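# Fit two printed parts on jig pins, or press CALL

## Task

The courier is waiting, so work quickly. Using the drawing as the guide, place both loose printed parts onto their matching pins in the jig. If instead the kit turns out to be one that must not be assembled, leave its parts untouched and press the blue CALL button with a closed gripper, keeping it down for about one second.

## Robot and tools

Robot: two arms, left_arm and right_arm, each with six joints and a two-finger gripper. Before assembling, check the drawing and the kit: if this kit should not be built, do not move its parts; close a gripper and hold the blue CALL button down for roughly a second.

Frame: all hand positions, quaternions and velocities are in the scene frame. Its origin sits at table-top height halfway between the nominal arm bases; +z points up, +x reaches out over the table, and left_arm is on the +y side (these are not image left and right). Calibrated bases: left_arm at (+0.050, +0.279, 0) m, quat_wxyz (+1.000, 0, 0, +0.023); right_arm at (-0.024, -0.270, 0) m, quat_wxyz (+1.000, 0, 0, +0.015). Reported hand poses may be off by a few centimetres, more when stretched. end_effector_position is the point between the finger pads, about 1 cm short of the tips; fingers point along the gripper's +z and open along its y.

Row layout: every row has 14 numbers, each in [-1, 1], for both arms always: left_arm's six joints then its opening, then right_arm's six joints then its opening. Joint order is shoulder, elbow, waist, wrist pitch, wrist yaw, wrist roll (use this order only). Joint numbers are offsets, not poses: they count from the Joint targets shown at the start of the action or move, not from the previous row, so sending the same offset twice moves further. Scale: 1.0 equals 2.224 rad for shoulder, elbow and waist, and 8.485 rad for the three wrist joints. Send 0 for a joint to keep it. Opening is absolute: +1 fully open, -1 closed; to keep a gripper as it is, repeat its present command (0 is half-open, not no change).

Joint ranges in rad: shoulder 0.000 to 3.142, elbow 0.000 to 3.142, waist -2.618 to 3.054, wrist pitch -1.571 to 1.571, wrist yaw -1.571 to 1.571, wrist roll -2.094 to 2.094. True ends can differ by up to 0.059 rad. Asking more than 0.059 rad beyond an end refuses the action for both arms (and the whole call if it is the first action). A joint pushed to its end may be reported as "joint sent to its limit".

execute_actions: actions is a list of actions; each action is a table of up to 15 rows, one per 1/30 s step, the last row held to fill 15 steps; each action lasts 0.5 s. An empty list just reports state. cameras selects images (omit or ["all"] for all, [] for none).

move: target is one 14-number row or a list of up to 15 rows; every row's offsets count from the same starting Joint targets. All joints travel together, so grippers trace curves, with no obstacle avoidance. speed in rad/s (0.01 to 12.57, default 0.5) caps the fastest joint; one value or one per target. blend in rad rounds corners in a list (0 stops at each). opening_speed (0.2 or more, per second on the -1 to +1 scale) ramps the fingers. grip_force sets per-pad force in newtons, 10 to 50 (default full); lower forces close slowly. blocking=false returns after about 0.5 s while motion continues. The result ends with a move: line such as done, off_target, moving, held or fault; done or off_target says nothing about contact. Total path time beyond 10 s is cut short.

wait: seconds 0 to 10, holding commands (a running move continues). stop: brakes a running move. zoom_image: camera (cam_high, cam_low, cam_over, cam_left_wrist, cam_right_wrist) and region [x0, y0, x1, y1] in image pixels from the top-left, at most 504 by 504, from the latest images. finished_scene ends the scene for good; the result must hold without the robot.

Results: Joint positions and Joint velocities give per arm the six joints (rad, rad/s) plus pad gap in m (0.094 fully open). Joint targets are the base for your next offsets. grip_measured is the finger opening on the command scale; with nothing held it reads slightly wide, and on a squeezed part somewhat narrower than the part. Joint torques (N m, same order, no gripper) include arm weight and offsets; joints 1 to 3 wrap at ±28. "joint command not followed" means the clearance check altered targets. Tool commands shows current gripper commands. Step readings list joint angles at some steps.

Gripping: close slowly on fragile items; pad force rises sharply after contact up to the limit. To release, command an opening clearly above grip_measured. To stop a push against something, command targets back past the measured Joint positions.

Avoid: dropping parts or releasing them while moving; slamming or hard pushes on fixtures; any contact or pressing between the two arms (including one gripper closing on the other's fingers), which can end the scene; strain on wrist-camera cables (cable contact counts as the hand touching); anything leaving the table. Motors heat when holding loads, reaching out or pushing: MOTOR HOT at 75 °C, a fault that folds and disables the arm at 90 °C, collapse at 100 °C. Time spent thinking lets the scene run on, so be brief.

Cameras (896x504 each): cam_high, cam_low, cam_over, cam_left_wrist, cam_right_wrist.

Each tool is called after "Emit:" by a JSON object that holds its "op" and its "data".

## Session

Emit:
{"op": "execute_actions", "data": {"actions": []}}

Scene clock: 0.00 s.
left_arm: end_effector_position=(+0.3495, +0.2177, +0.3983) grip_measured=+1.000 end_effector_quat_wxyz=(+0.694, -0.029, +0.683, -0.225) | right_arm: end_effector_position=(+0.2389, -0.2545, +0.4337) grip_measured=+1.000 end_effector_quat_wxyz=(+0.646, +0.020, +0.758, +0.086)
Joint names: [shoulder, elbow, waist, wrist pitch, wrist yaw, wrist roll]
Joint positions: left_arm=[0.716 0.842 -0.155 -0.061 0.162 -0.366 0.094] | right_arm=[0.766 1.264 -0.085 -0.65 -0.16 0.135 0.094]
Joint velocities: within noise
Joint torques (N m): no reading
Motor temperatures (°C): left_arm=[33 33 34 33 29 29 31] | right_arm=[32 38 31 37 29 29 32]
Heat: left arm: 34 °C; right arm: 38 °C.
Joint targets: left_arm=[0.709 0.854 -0.155 -0.052 0.162 -0.364] | right_arm=[0.761 1.268 -0.085 -0.659 -0.160 0.133]
Tool commands: left_gripper/opening=+1.0 right_gripper/opening=+1.0

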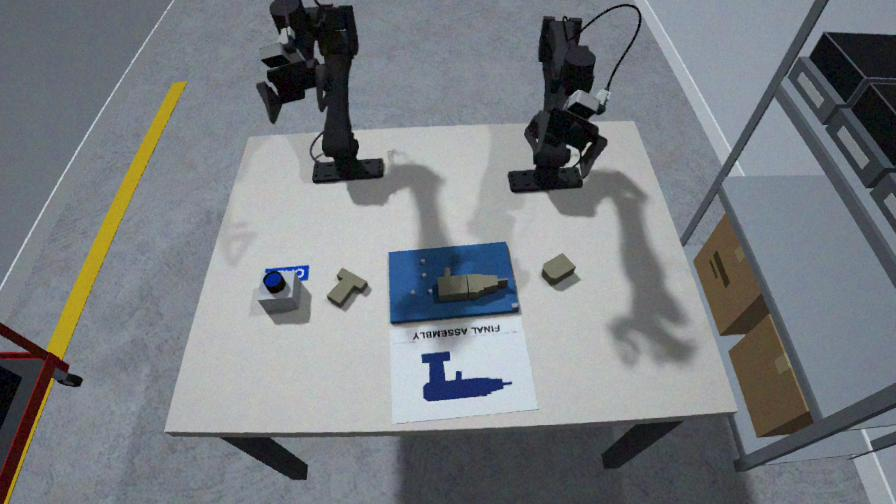

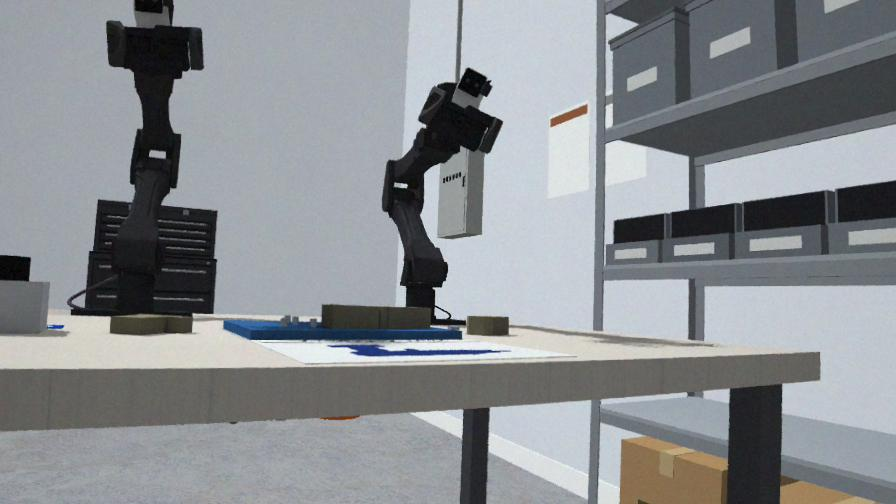

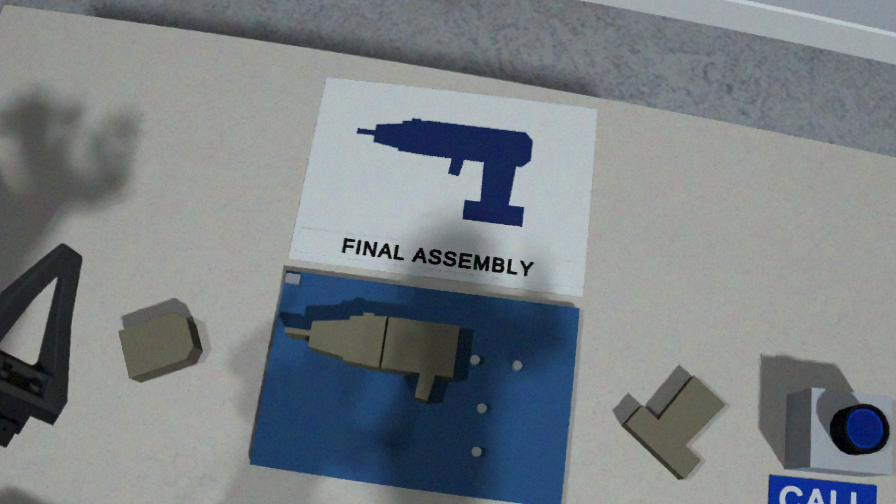

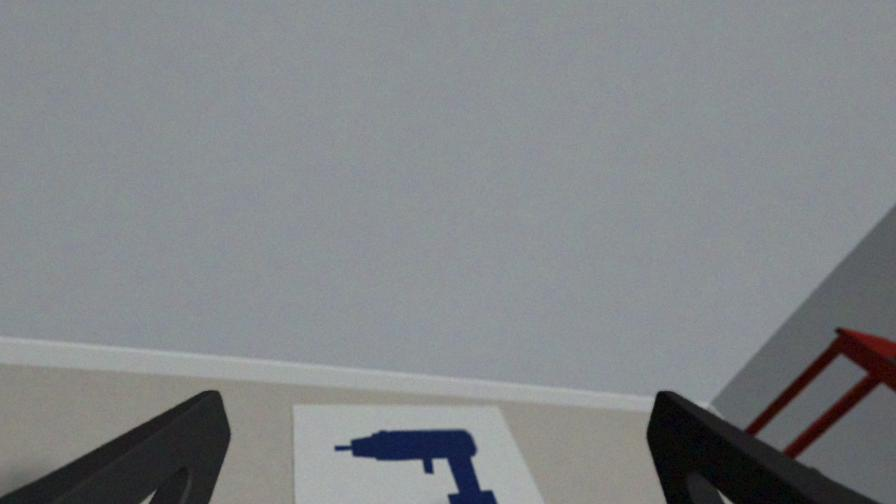

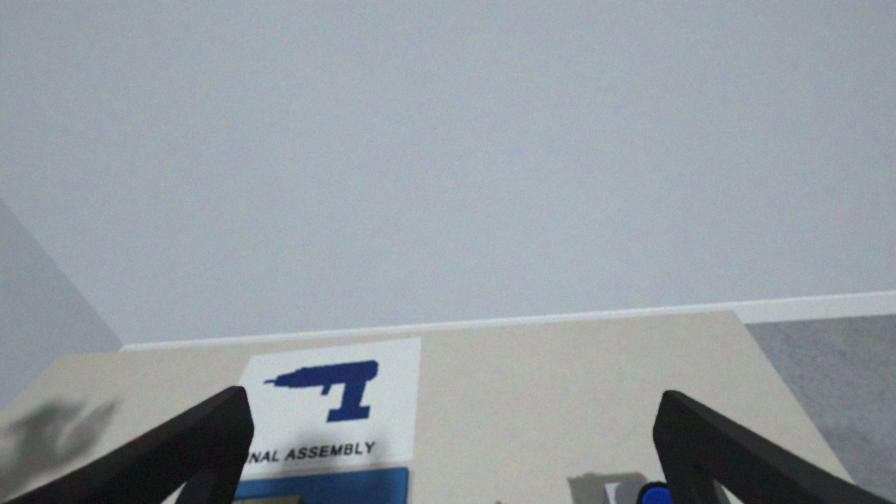

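Emit:
{"op": "zoom_image", "data": {"camera": "cam_over", "region": [230, 250, 600, 504]}}

Emit:
{"op": "zoom_image", "data": {"camera": "cam_over", "region": [590, 330, 790, 504]}}

Emit:
{"op": "zoom_image", "data": {"camera": "cam_over", "region": [90, 270, 250, 410]}}

Emit:
{"op": "zoom_image", "data": {"camera": "cam_over", "region": [290, 70, 600, 300]}}

Emit:
{"op": "zoom_image", "data": {"camera": "cam_low", "region": [80, 280, 540, 380]}}

Emit:
{"op": "zoom_image", "data": {"camera": "cam_high", "region": [250, 220, 600, 430]}}

Scaled by 1.362.

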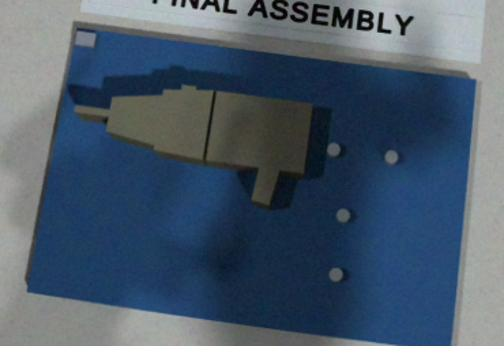

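Scaled by 2.520.

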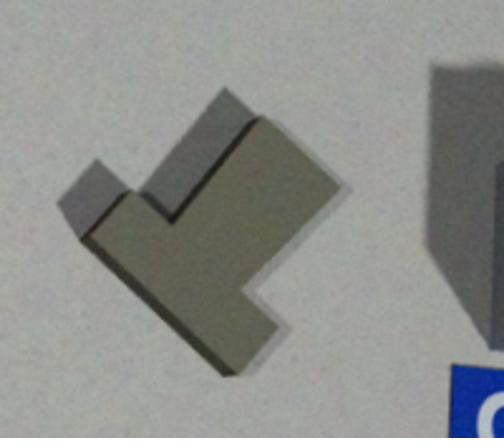

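Scaled by 3.150.

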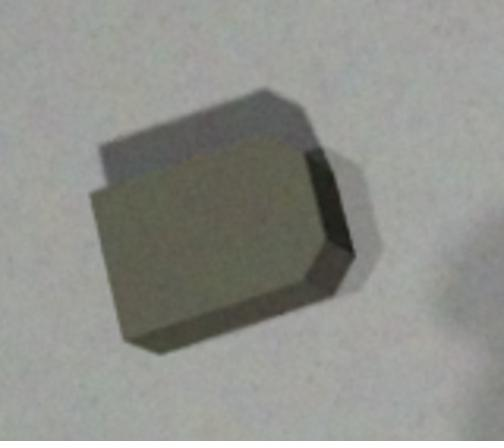

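Scaled by 1.626.

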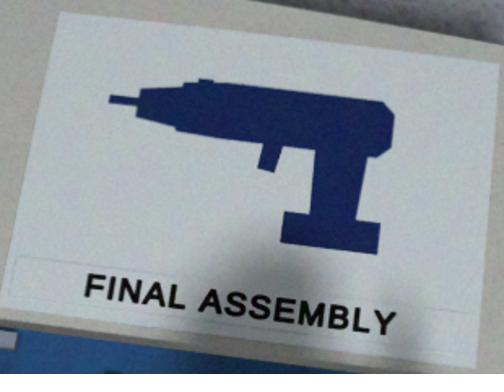

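Scaled by 1.096.

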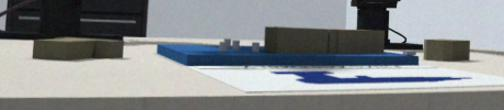

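Scaled by 1.440.

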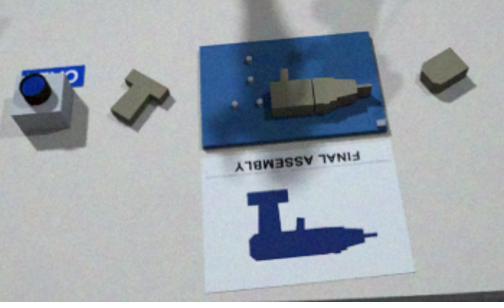

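Emit:
{"op": "move", "data": {"target": [0.3467,0.2469,0.0337,-0.1699,-0.0191,0.0429,1,0.3233,0.0607,0.0607,-0.0984,0.0189,-0.0157,1], "speed": 1.0}}

Scene clock: 71.37 s.
left_arm: end_effector_position=(+0.2947, +0.2683, +0.1669) grip_measured=+1.000 end_effector_quat_wxyz=(+0.004, +0.016, +1.000, -0.004) | right_arm: end_effector_position=(+0.2174, -0.2483, +0.1673) grip_measured=+1.000 end_effector_quat_wxyz=(-0.003, -0.033, +0.999, +0.006)
Joint names: [shoulder, elbow, waist, wrist pitch, wrist yaw, wrist roll]
Joint positions: left_arm=[1.47 1.374 -0.086 -1.467 0.008 -0.008 0.094] | right_arm=[1.474 1.379 0.045 -1.481 -0.013 0.009 0.094]
Joint torques (N m): left_arm=[-3.59 8.59 0.61 -0.07 -0.12 0.07] | right_arm=[-4.79 8.02 0.51 0.18 0.1 -0.08]
Motor temperatures (°C): left_arm=[32 36 34 37 29 29 31] | right_arm=[32 39 31 43 29 29 32]
Heat: left arm: 37 °C; right arm: 43 °C.
Joint targets: left_arm=[1.480 1.404 -0.080 -1.494 0.000 0.000] | right_arm=[1.480 1.403 0.050 -1.494 0.000 0.000]
move: done

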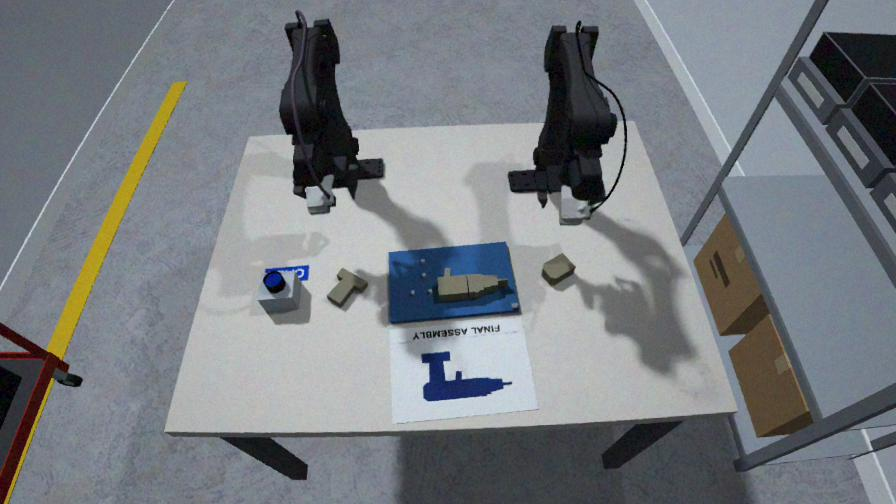

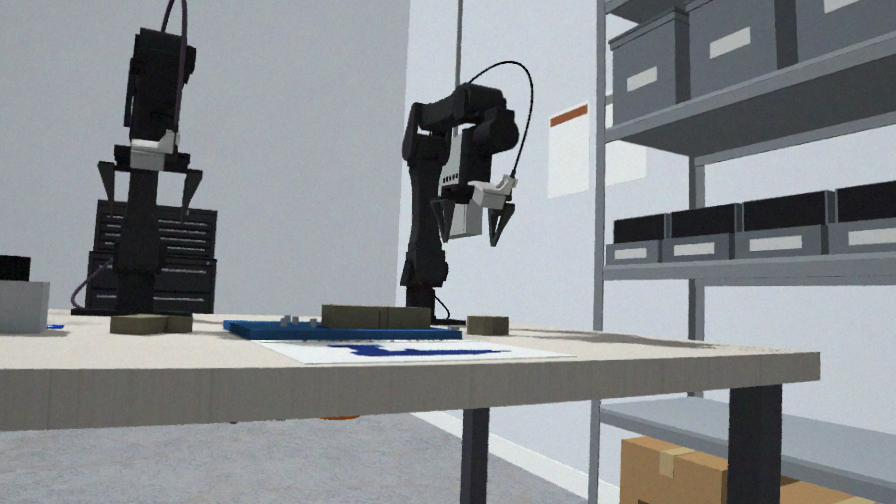

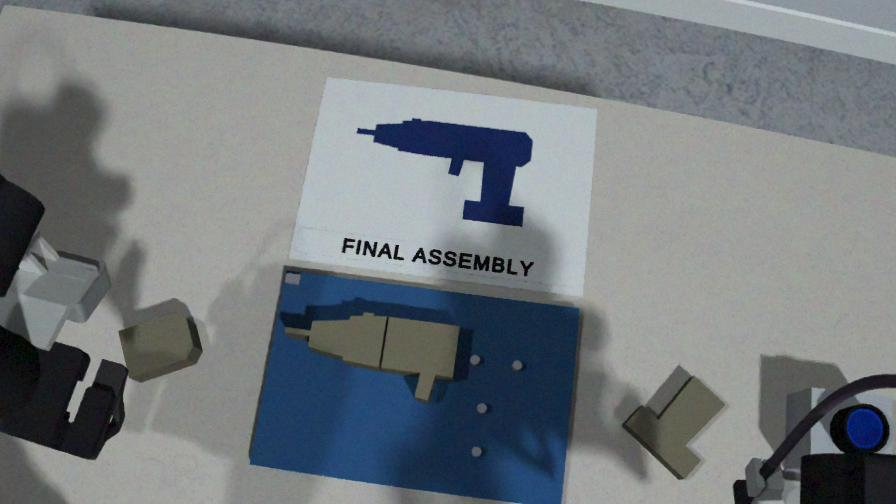

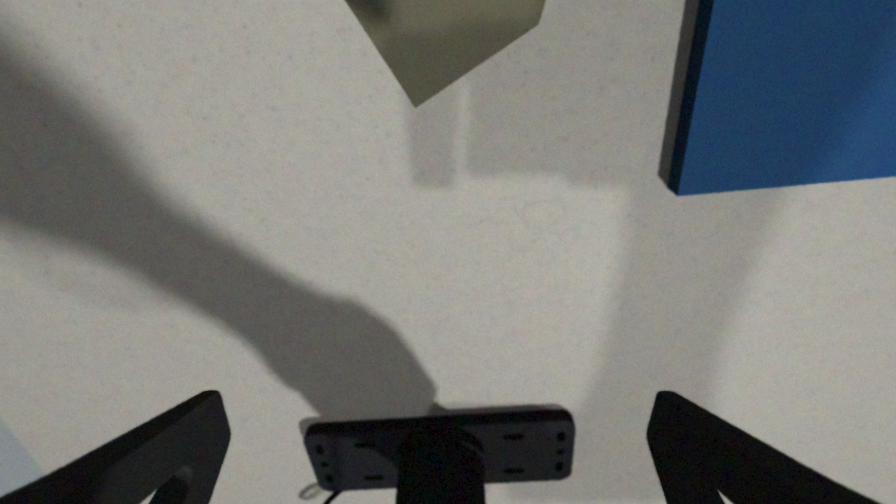

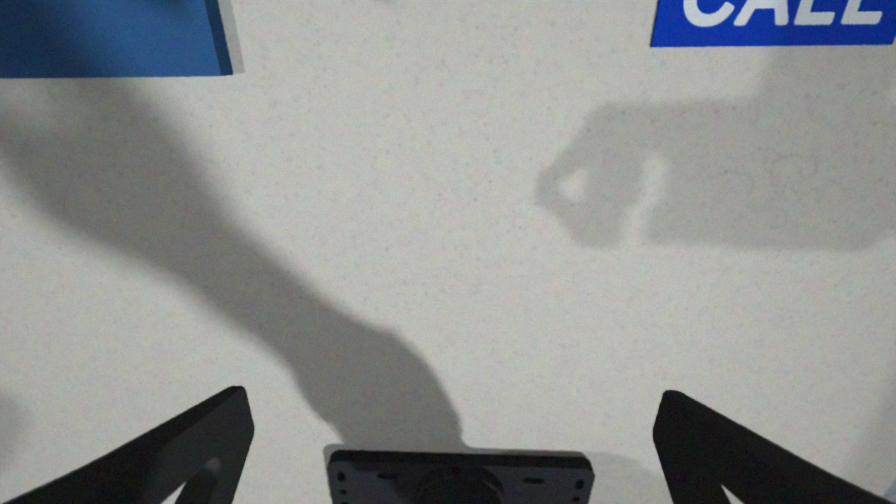

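Emit:
{"op": "move", "data": {"target": [0.1825,0.2594,0,0.0075,0,0,1,0.1825,0.2594,0,0.0075,0,0,1], "speed": 1.0}}

Scene clock: 80.13 s.
left_arm: end_effector_position=(+0.4431, +0.2624, +0.2065) grip_measured=+1.000 end_effector_quat_wxyz=(+0.114, +0.017, +0.993, -0.006) | right_arm: end_effector_position=(+0.3662, -0.2374, +0.2078) grip_measured=+1.000 end_effector_quat_wxyz=(+0.112, -0.033, +0.993, +0.011)
Joint names: [shoulder, elbow, waist, wrist pitch, wrist yaw, wrist roll]
Joint positions: left_arm=[1.869 1.951 -0.086 -1.424 0.007 -0.008 0.094] | right_arm=[1.868 1.956 0.045 -1.434 -0.012 0.009 0.094]
Joint torques (N m): left_arm=[-6.5 8.72 0.66 0.6 -0.11 0.07] | right_arm=[-8.02 8.2 0.47 0.78 0.11 -0.08]
Heat: left arm: 36 °C; right arm: 41 °C.
Joint targets: left_arm=[1.886 1.981 -0.080 -1.430 0.000 0.000] | right_arm=[1.886 1.980 0.050 -1.431 0.001 0.000]
move: done

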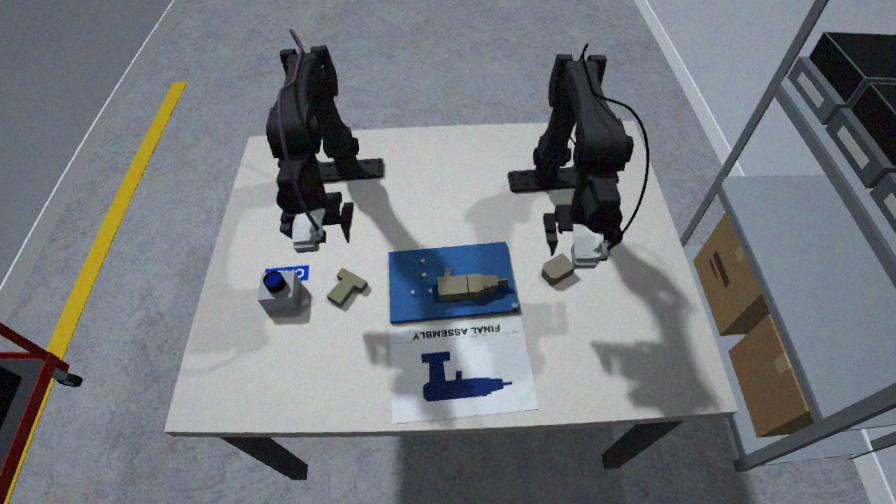

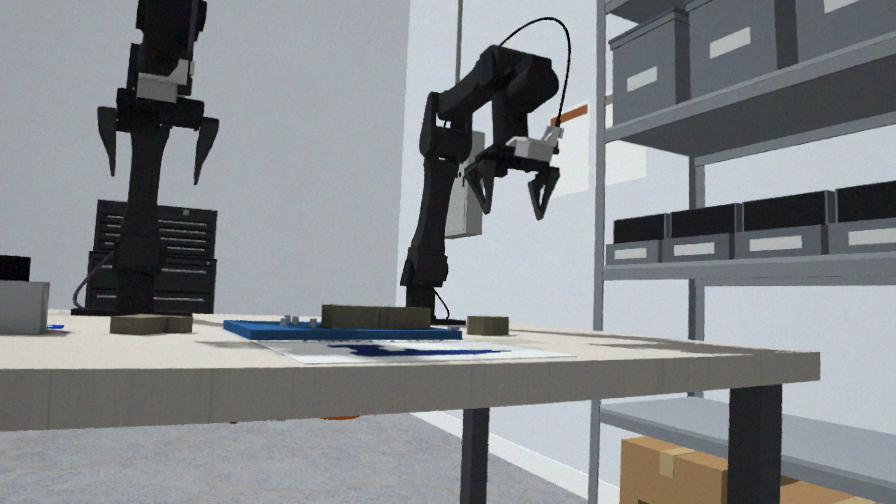

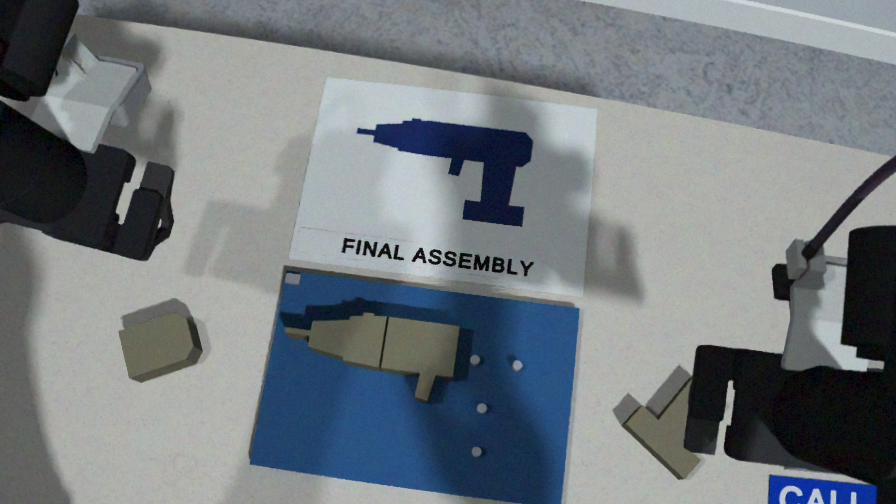

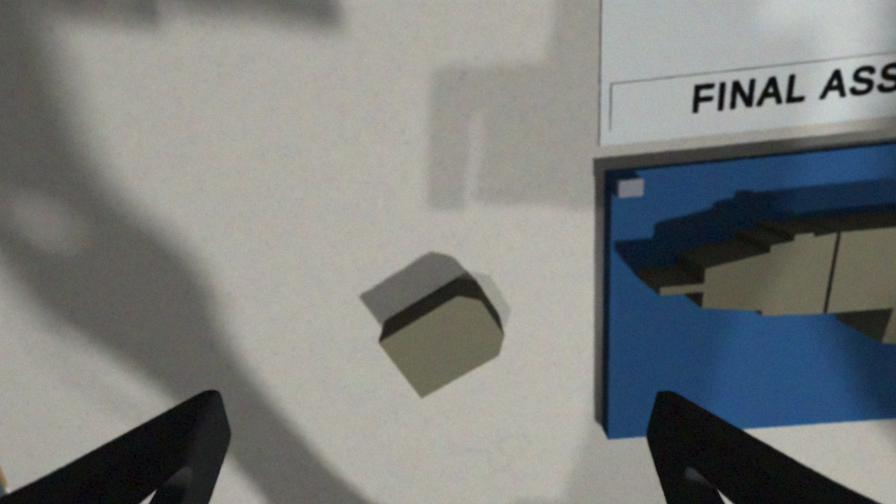

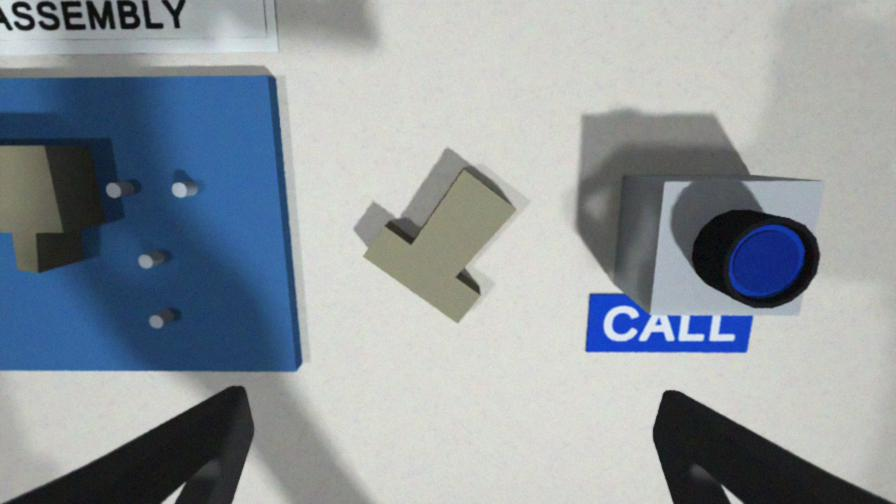

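Emit:
{"op": "zoom_image", "data": {"camera": "cam_left_wrist", "region": [350, 240, 530, 410]}}

Emit:
{"op": "zoom_image", "data": {"camera": "cam_right_wrist", "region": [340, 140, 540, 340]}}

Emit:
{"op": "zoom_image", "data": {"camera": "cam_right_wrist", "region": [0, 60, 310, 380]}}

Emit:
{"op": "zoom_image", "data": {"camera": "cam_left_wrist", "region": [590, 120, 896, 440]}}

Scaled by 2.800.

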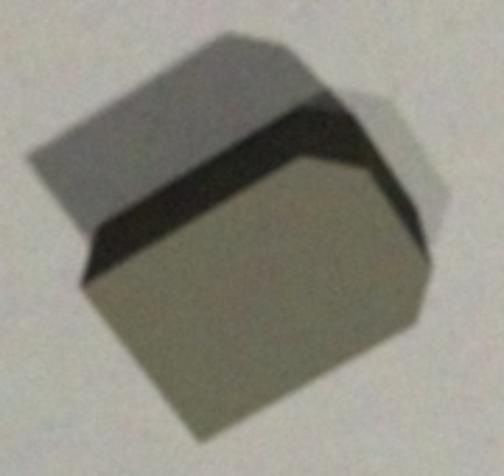

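Scaled by 2.520.

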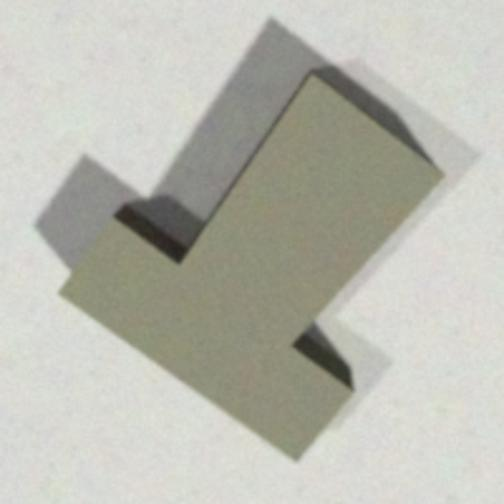

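Scaled by 1.575.

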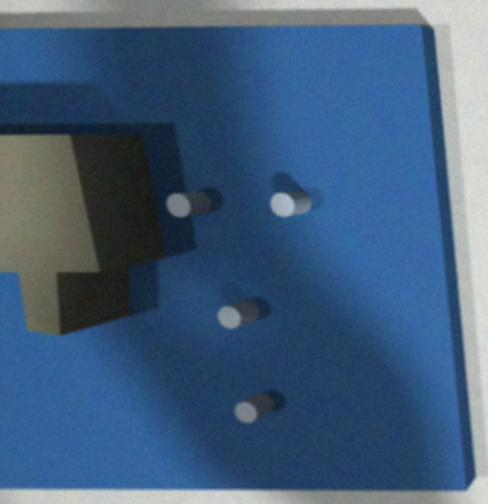

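Scaled by 1.575.

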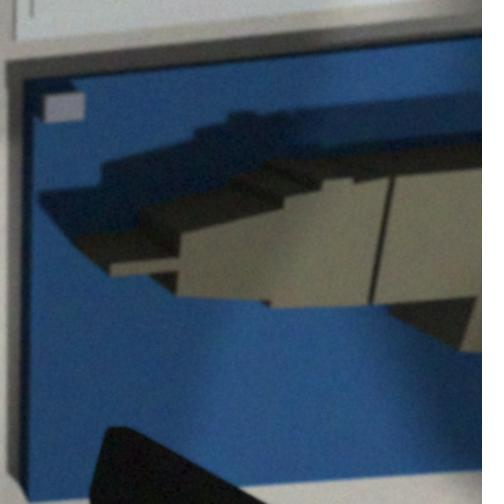

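Emit:
{"op": "move", "data": {"target": [-0.0595,-0.2561,-0.0058,0.0237,0,0.1169,1,0.0834,-0.0627,-0.0049,0.0107,0,0.0765,1], "speed": 1.0}}

Emit:
{"op": "zoom_image", "data": {"camera": "cam_over", "region": [320, 70, 600, 250]}}

Scene clock: 188.03 s.
left_arm: end_effector_position=(+0.3705, +0.2662, +0.0918) grip_measured=+1.000 end_effector_quat_wxyz=(-0.014, +0.489, +0.872, -0.008) | right_arm: end_effector_position=(+0.3734, -0.2368, +0.1125) grip_measured=+1.000 end_effector_quat_wxyz=(+0.007, +0.279, +0.960, +0.009)
Joint names: [shoulder, elbow, waist, wrist pitch, wrist yaw, wrist roll]
Joint positions: left_arm=[1.795 1.421 -0.086 -1.228 0.002 0.982 0.094] | right_arm=[2.052 1.853 0.045 -1.352 -0.012 0.639 0.094]
Joint torques (N m): left_arm=[-10.06 5.18 -0.54 0.15 -0.04 0.1] | right_arm=[-9.55 5.09 -0.53 0.51 0.1 0.11]
Motor temperatures (°C): left_arm=[35 36 33 33 29 29 31] | right_arm=[36 41 30 38 29 29 31]
Heat: left arm: 36 °C; right arm: 41 °C.
Joint targets: left_arm=[1.754 1.411 -0.093 -1.229 0.000 0.992] | right_arm=[2.071 1.841 0.039 -1.339 0.001 0.649]
move: off_target (left_arm); left_arm: the shoulder is farthest, 0.041 rad from its target

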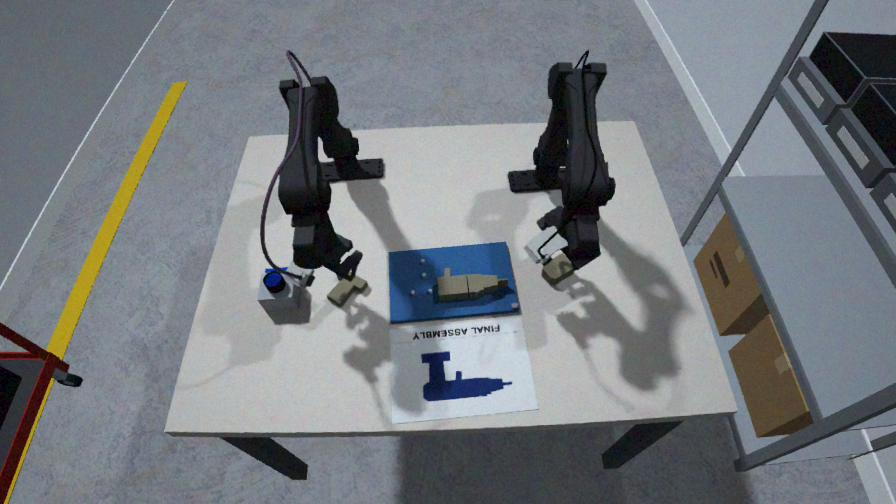

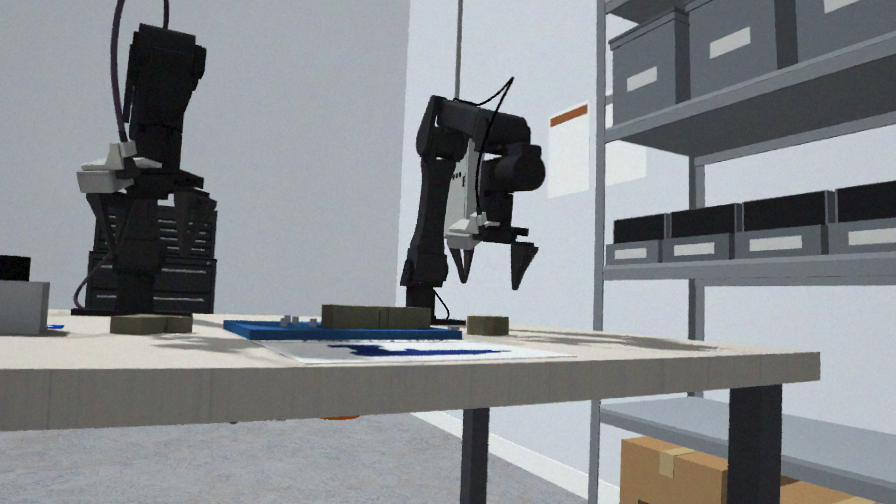

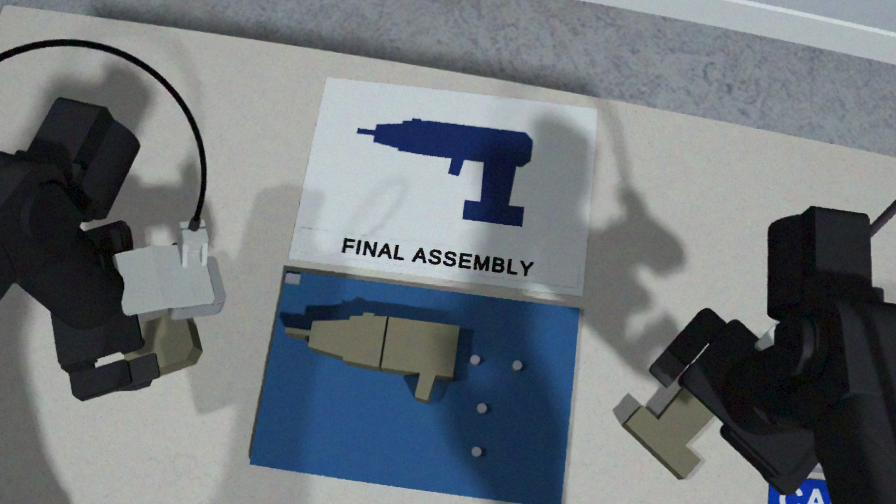

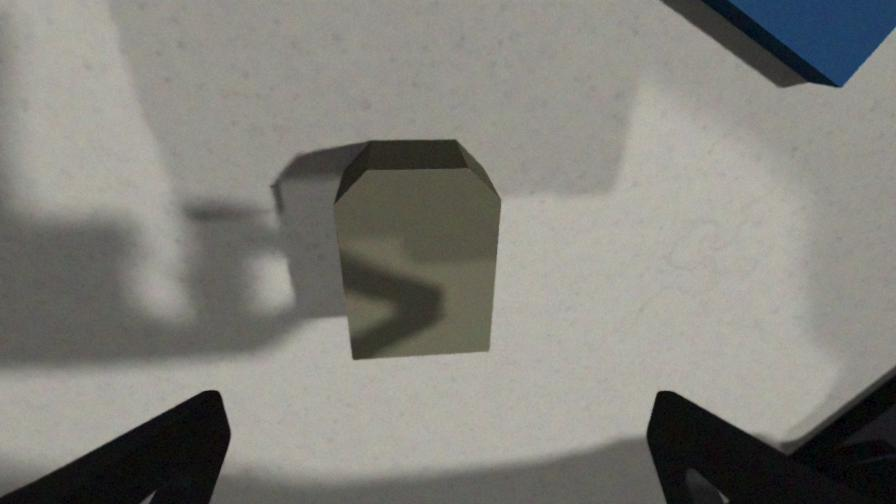

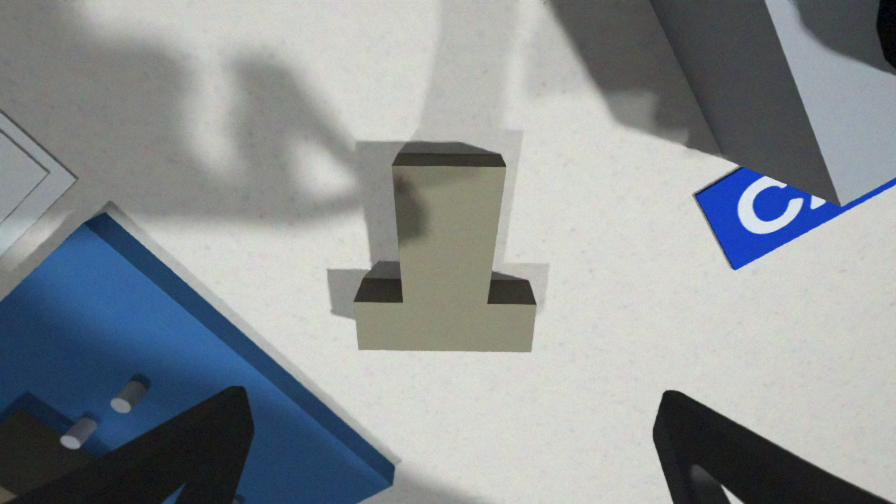

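Scaled by 1.800.

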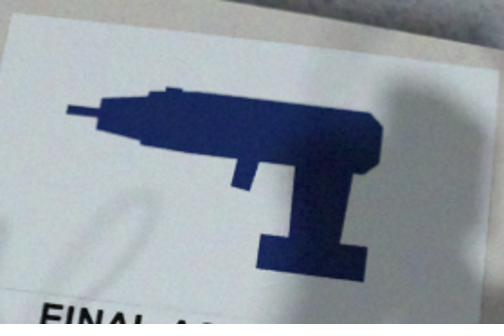

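Emit:
{"op": "move", "data": {"target": [0.0246,-0.0567,0.0112,0.0214,0,0.0021,1,0.0123,-0.0677,0.0081,0.0207,0,0.0001,1], "speed": 0.6}}

Scene clock: 212.60 s.
left_arm: end_effector_position=(+0.3783, +0.2703, +0.0607) grip_measured=+1.000 end_effector_quat_wxyz=(+0.011, +0.492, +0.871, +0.005) | right_arm: end_effector_position=(+0.3759, -0.2337, +0.0632) grip_measured=+1.000 end_effector_quat_wxyz=(+0.004, +0.276, +0.961, +0.008)
Joint names: [shoulder, elbow, waist, wrist pitch, wrist yaw, wrist roll]
Joint positions: left_arm=[1.795 1.295 -0.073 -1.047 0.002 1.001 0.094] | right_arm=[2.082 1.702 0.052 -1.178 -0.012 0.64 0.094]
Joint torques (N m): left_arm=[-5.94 5.08 0.58 0.24 -0.03 0.1] | right_arm=[-9.95 5.15 0.53 0.49 0.11 0.12]
Heat: left arm: 39 °C; right arm: 39 °C.
Joint targets: left_arm=[1.809 1.285 -0.068 -1.047 0.000 1.009] | right_arm=[2.098 1.690 0.057 -1.164 0.001 0.650]
move: done

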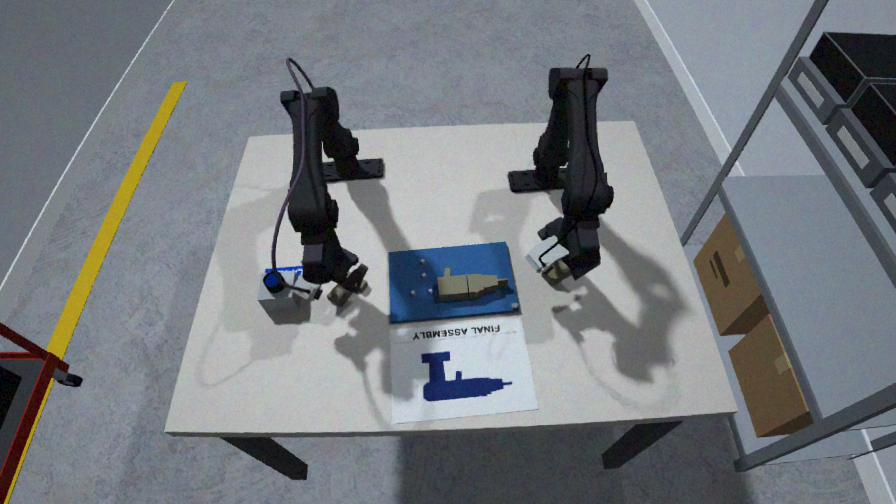

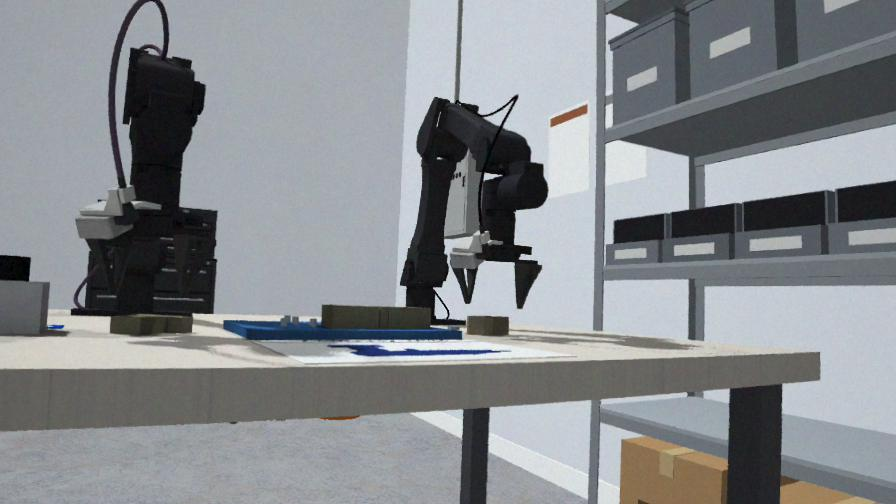

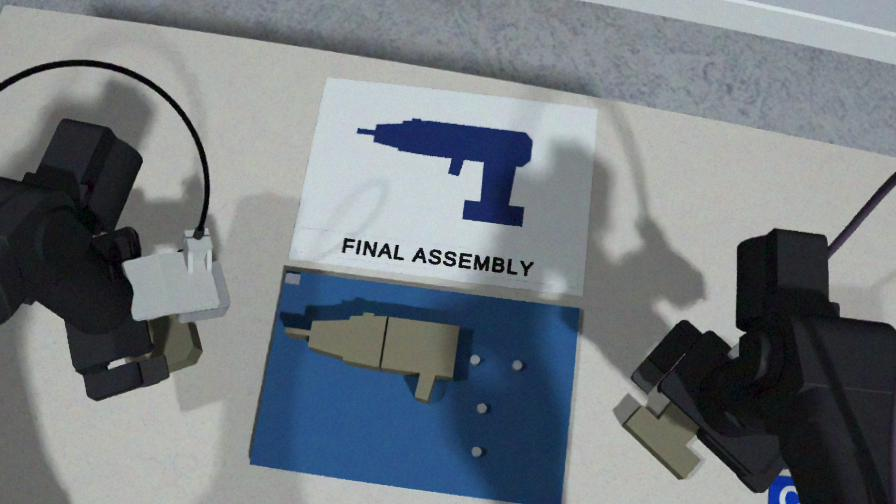

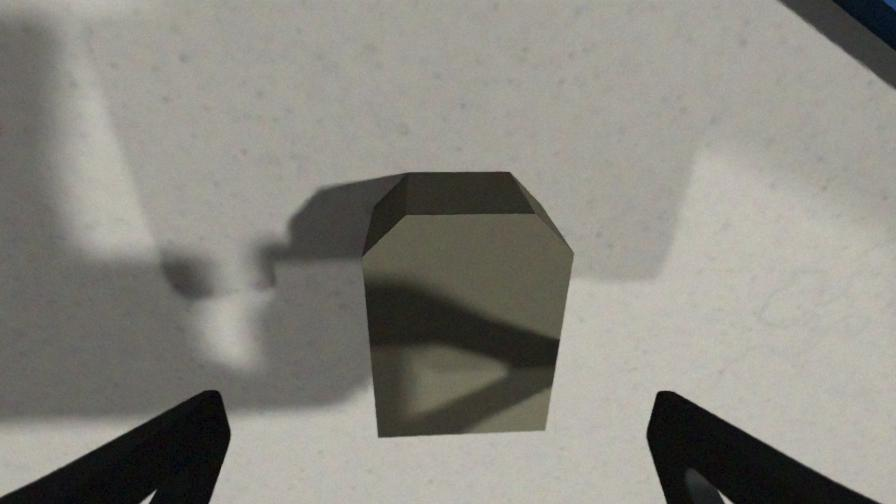

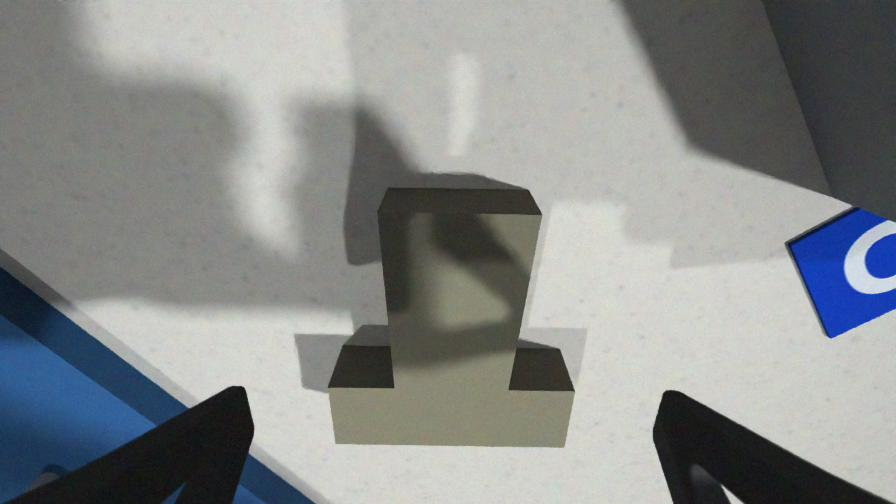

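Emit:
{"op": "move", "data": {"target": [[0.0140,-0.0487,-0.0040,0.0164,0,-0.0022,1,0.0173,-0.0374,-0.0013,0.0144,0,-0.0004,1],[0.0140,-0.0487,-0.0040,0.0164,0,-0.0022,-0.05,0.0173,-0.0374,-0.0013,0.0144,0,-0.0004,-0.3]], "speed": 0.3, "grip_force": 30, "opening_speed": 1.0}}

Scene clock: 237.73 s.
left_arm: end_effector_position=(+0.3750, +0.2704, +0.0263) grip_measured=+0.015 end_effector_quat_wxyz=(+0.012, +0.490, +0.871, +0.005) | right_arm: end_effector_position=(+0.3795, -0.2334, +0.0299) grip_measured=-0.232 end_effector_quat_wxyz=(+0.007, +0.276, +0.961, +0.009)
Joint names: [shoulder, elbow, waist, wrist pitch, wrist yaw, wrist roll]
Joint positions: left_arm=[1.823 1.186 -0.073 -0.907 0.002 0.997 0.048] | right_arm=[2.116 1.619 0.052 -1.056 -0.012 0.64 0.036]
Joint torques (N m): left_arm=[-5.74 4.96 -0.28 0.27 -0.04 -0.08] | right_arm=[-9.76 4.92 0.24 0.51 0.11 0.08]
Heat: left arm: 36 °C; right arm: 39 °C.
Joint targets: left_arm=[1.840 1.177 -0.077 -0.908 0.000 0.991] | right_arm=[2.137 1.607 0.054 -1.042 0.000 0.647]
grip_force (N): 30, 30
move: done

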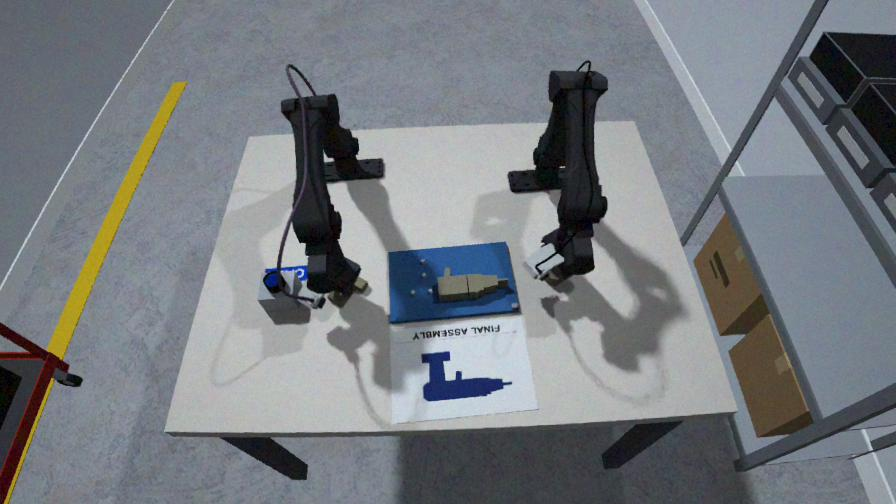

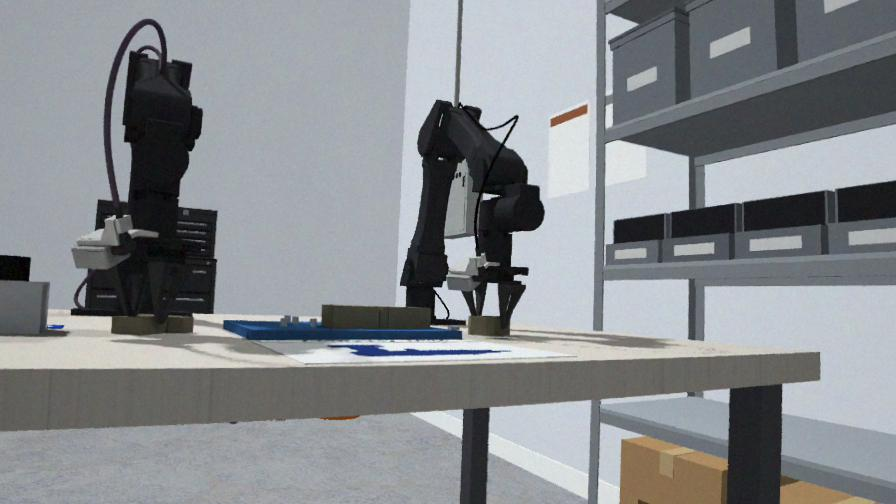

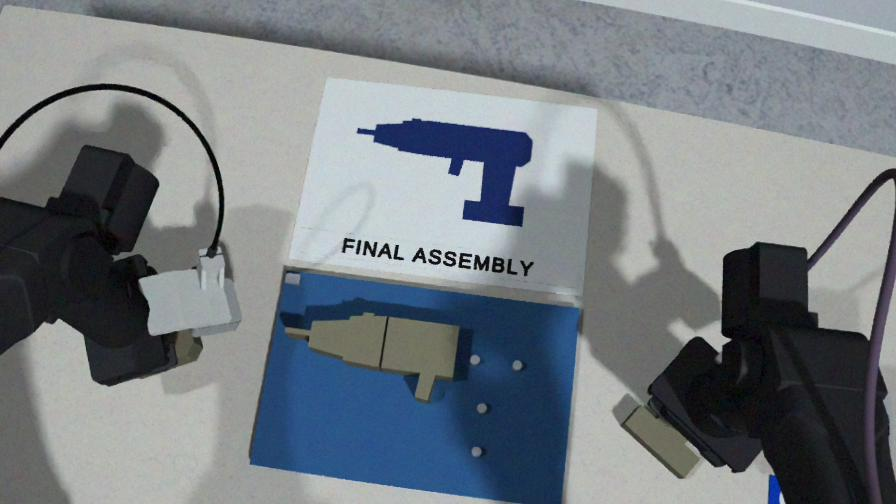

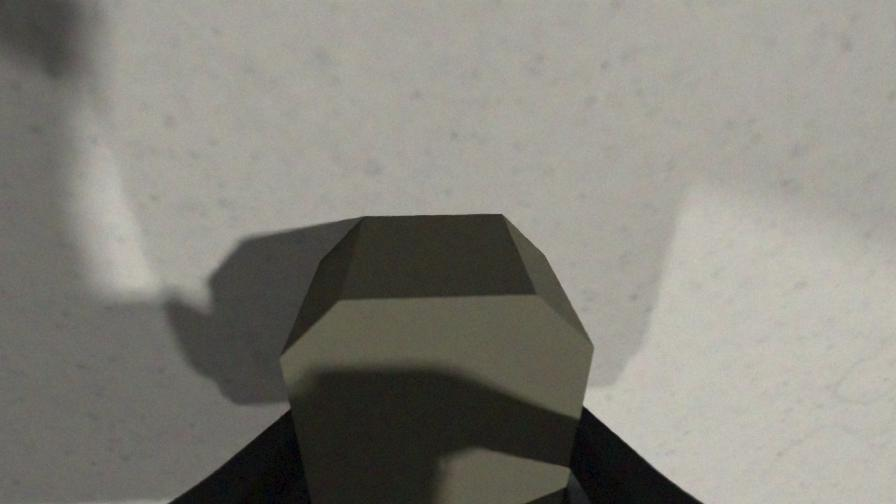

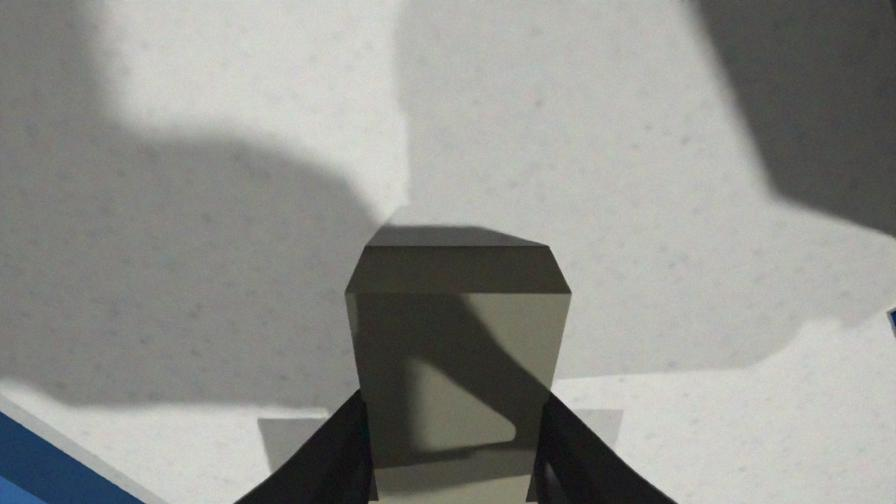

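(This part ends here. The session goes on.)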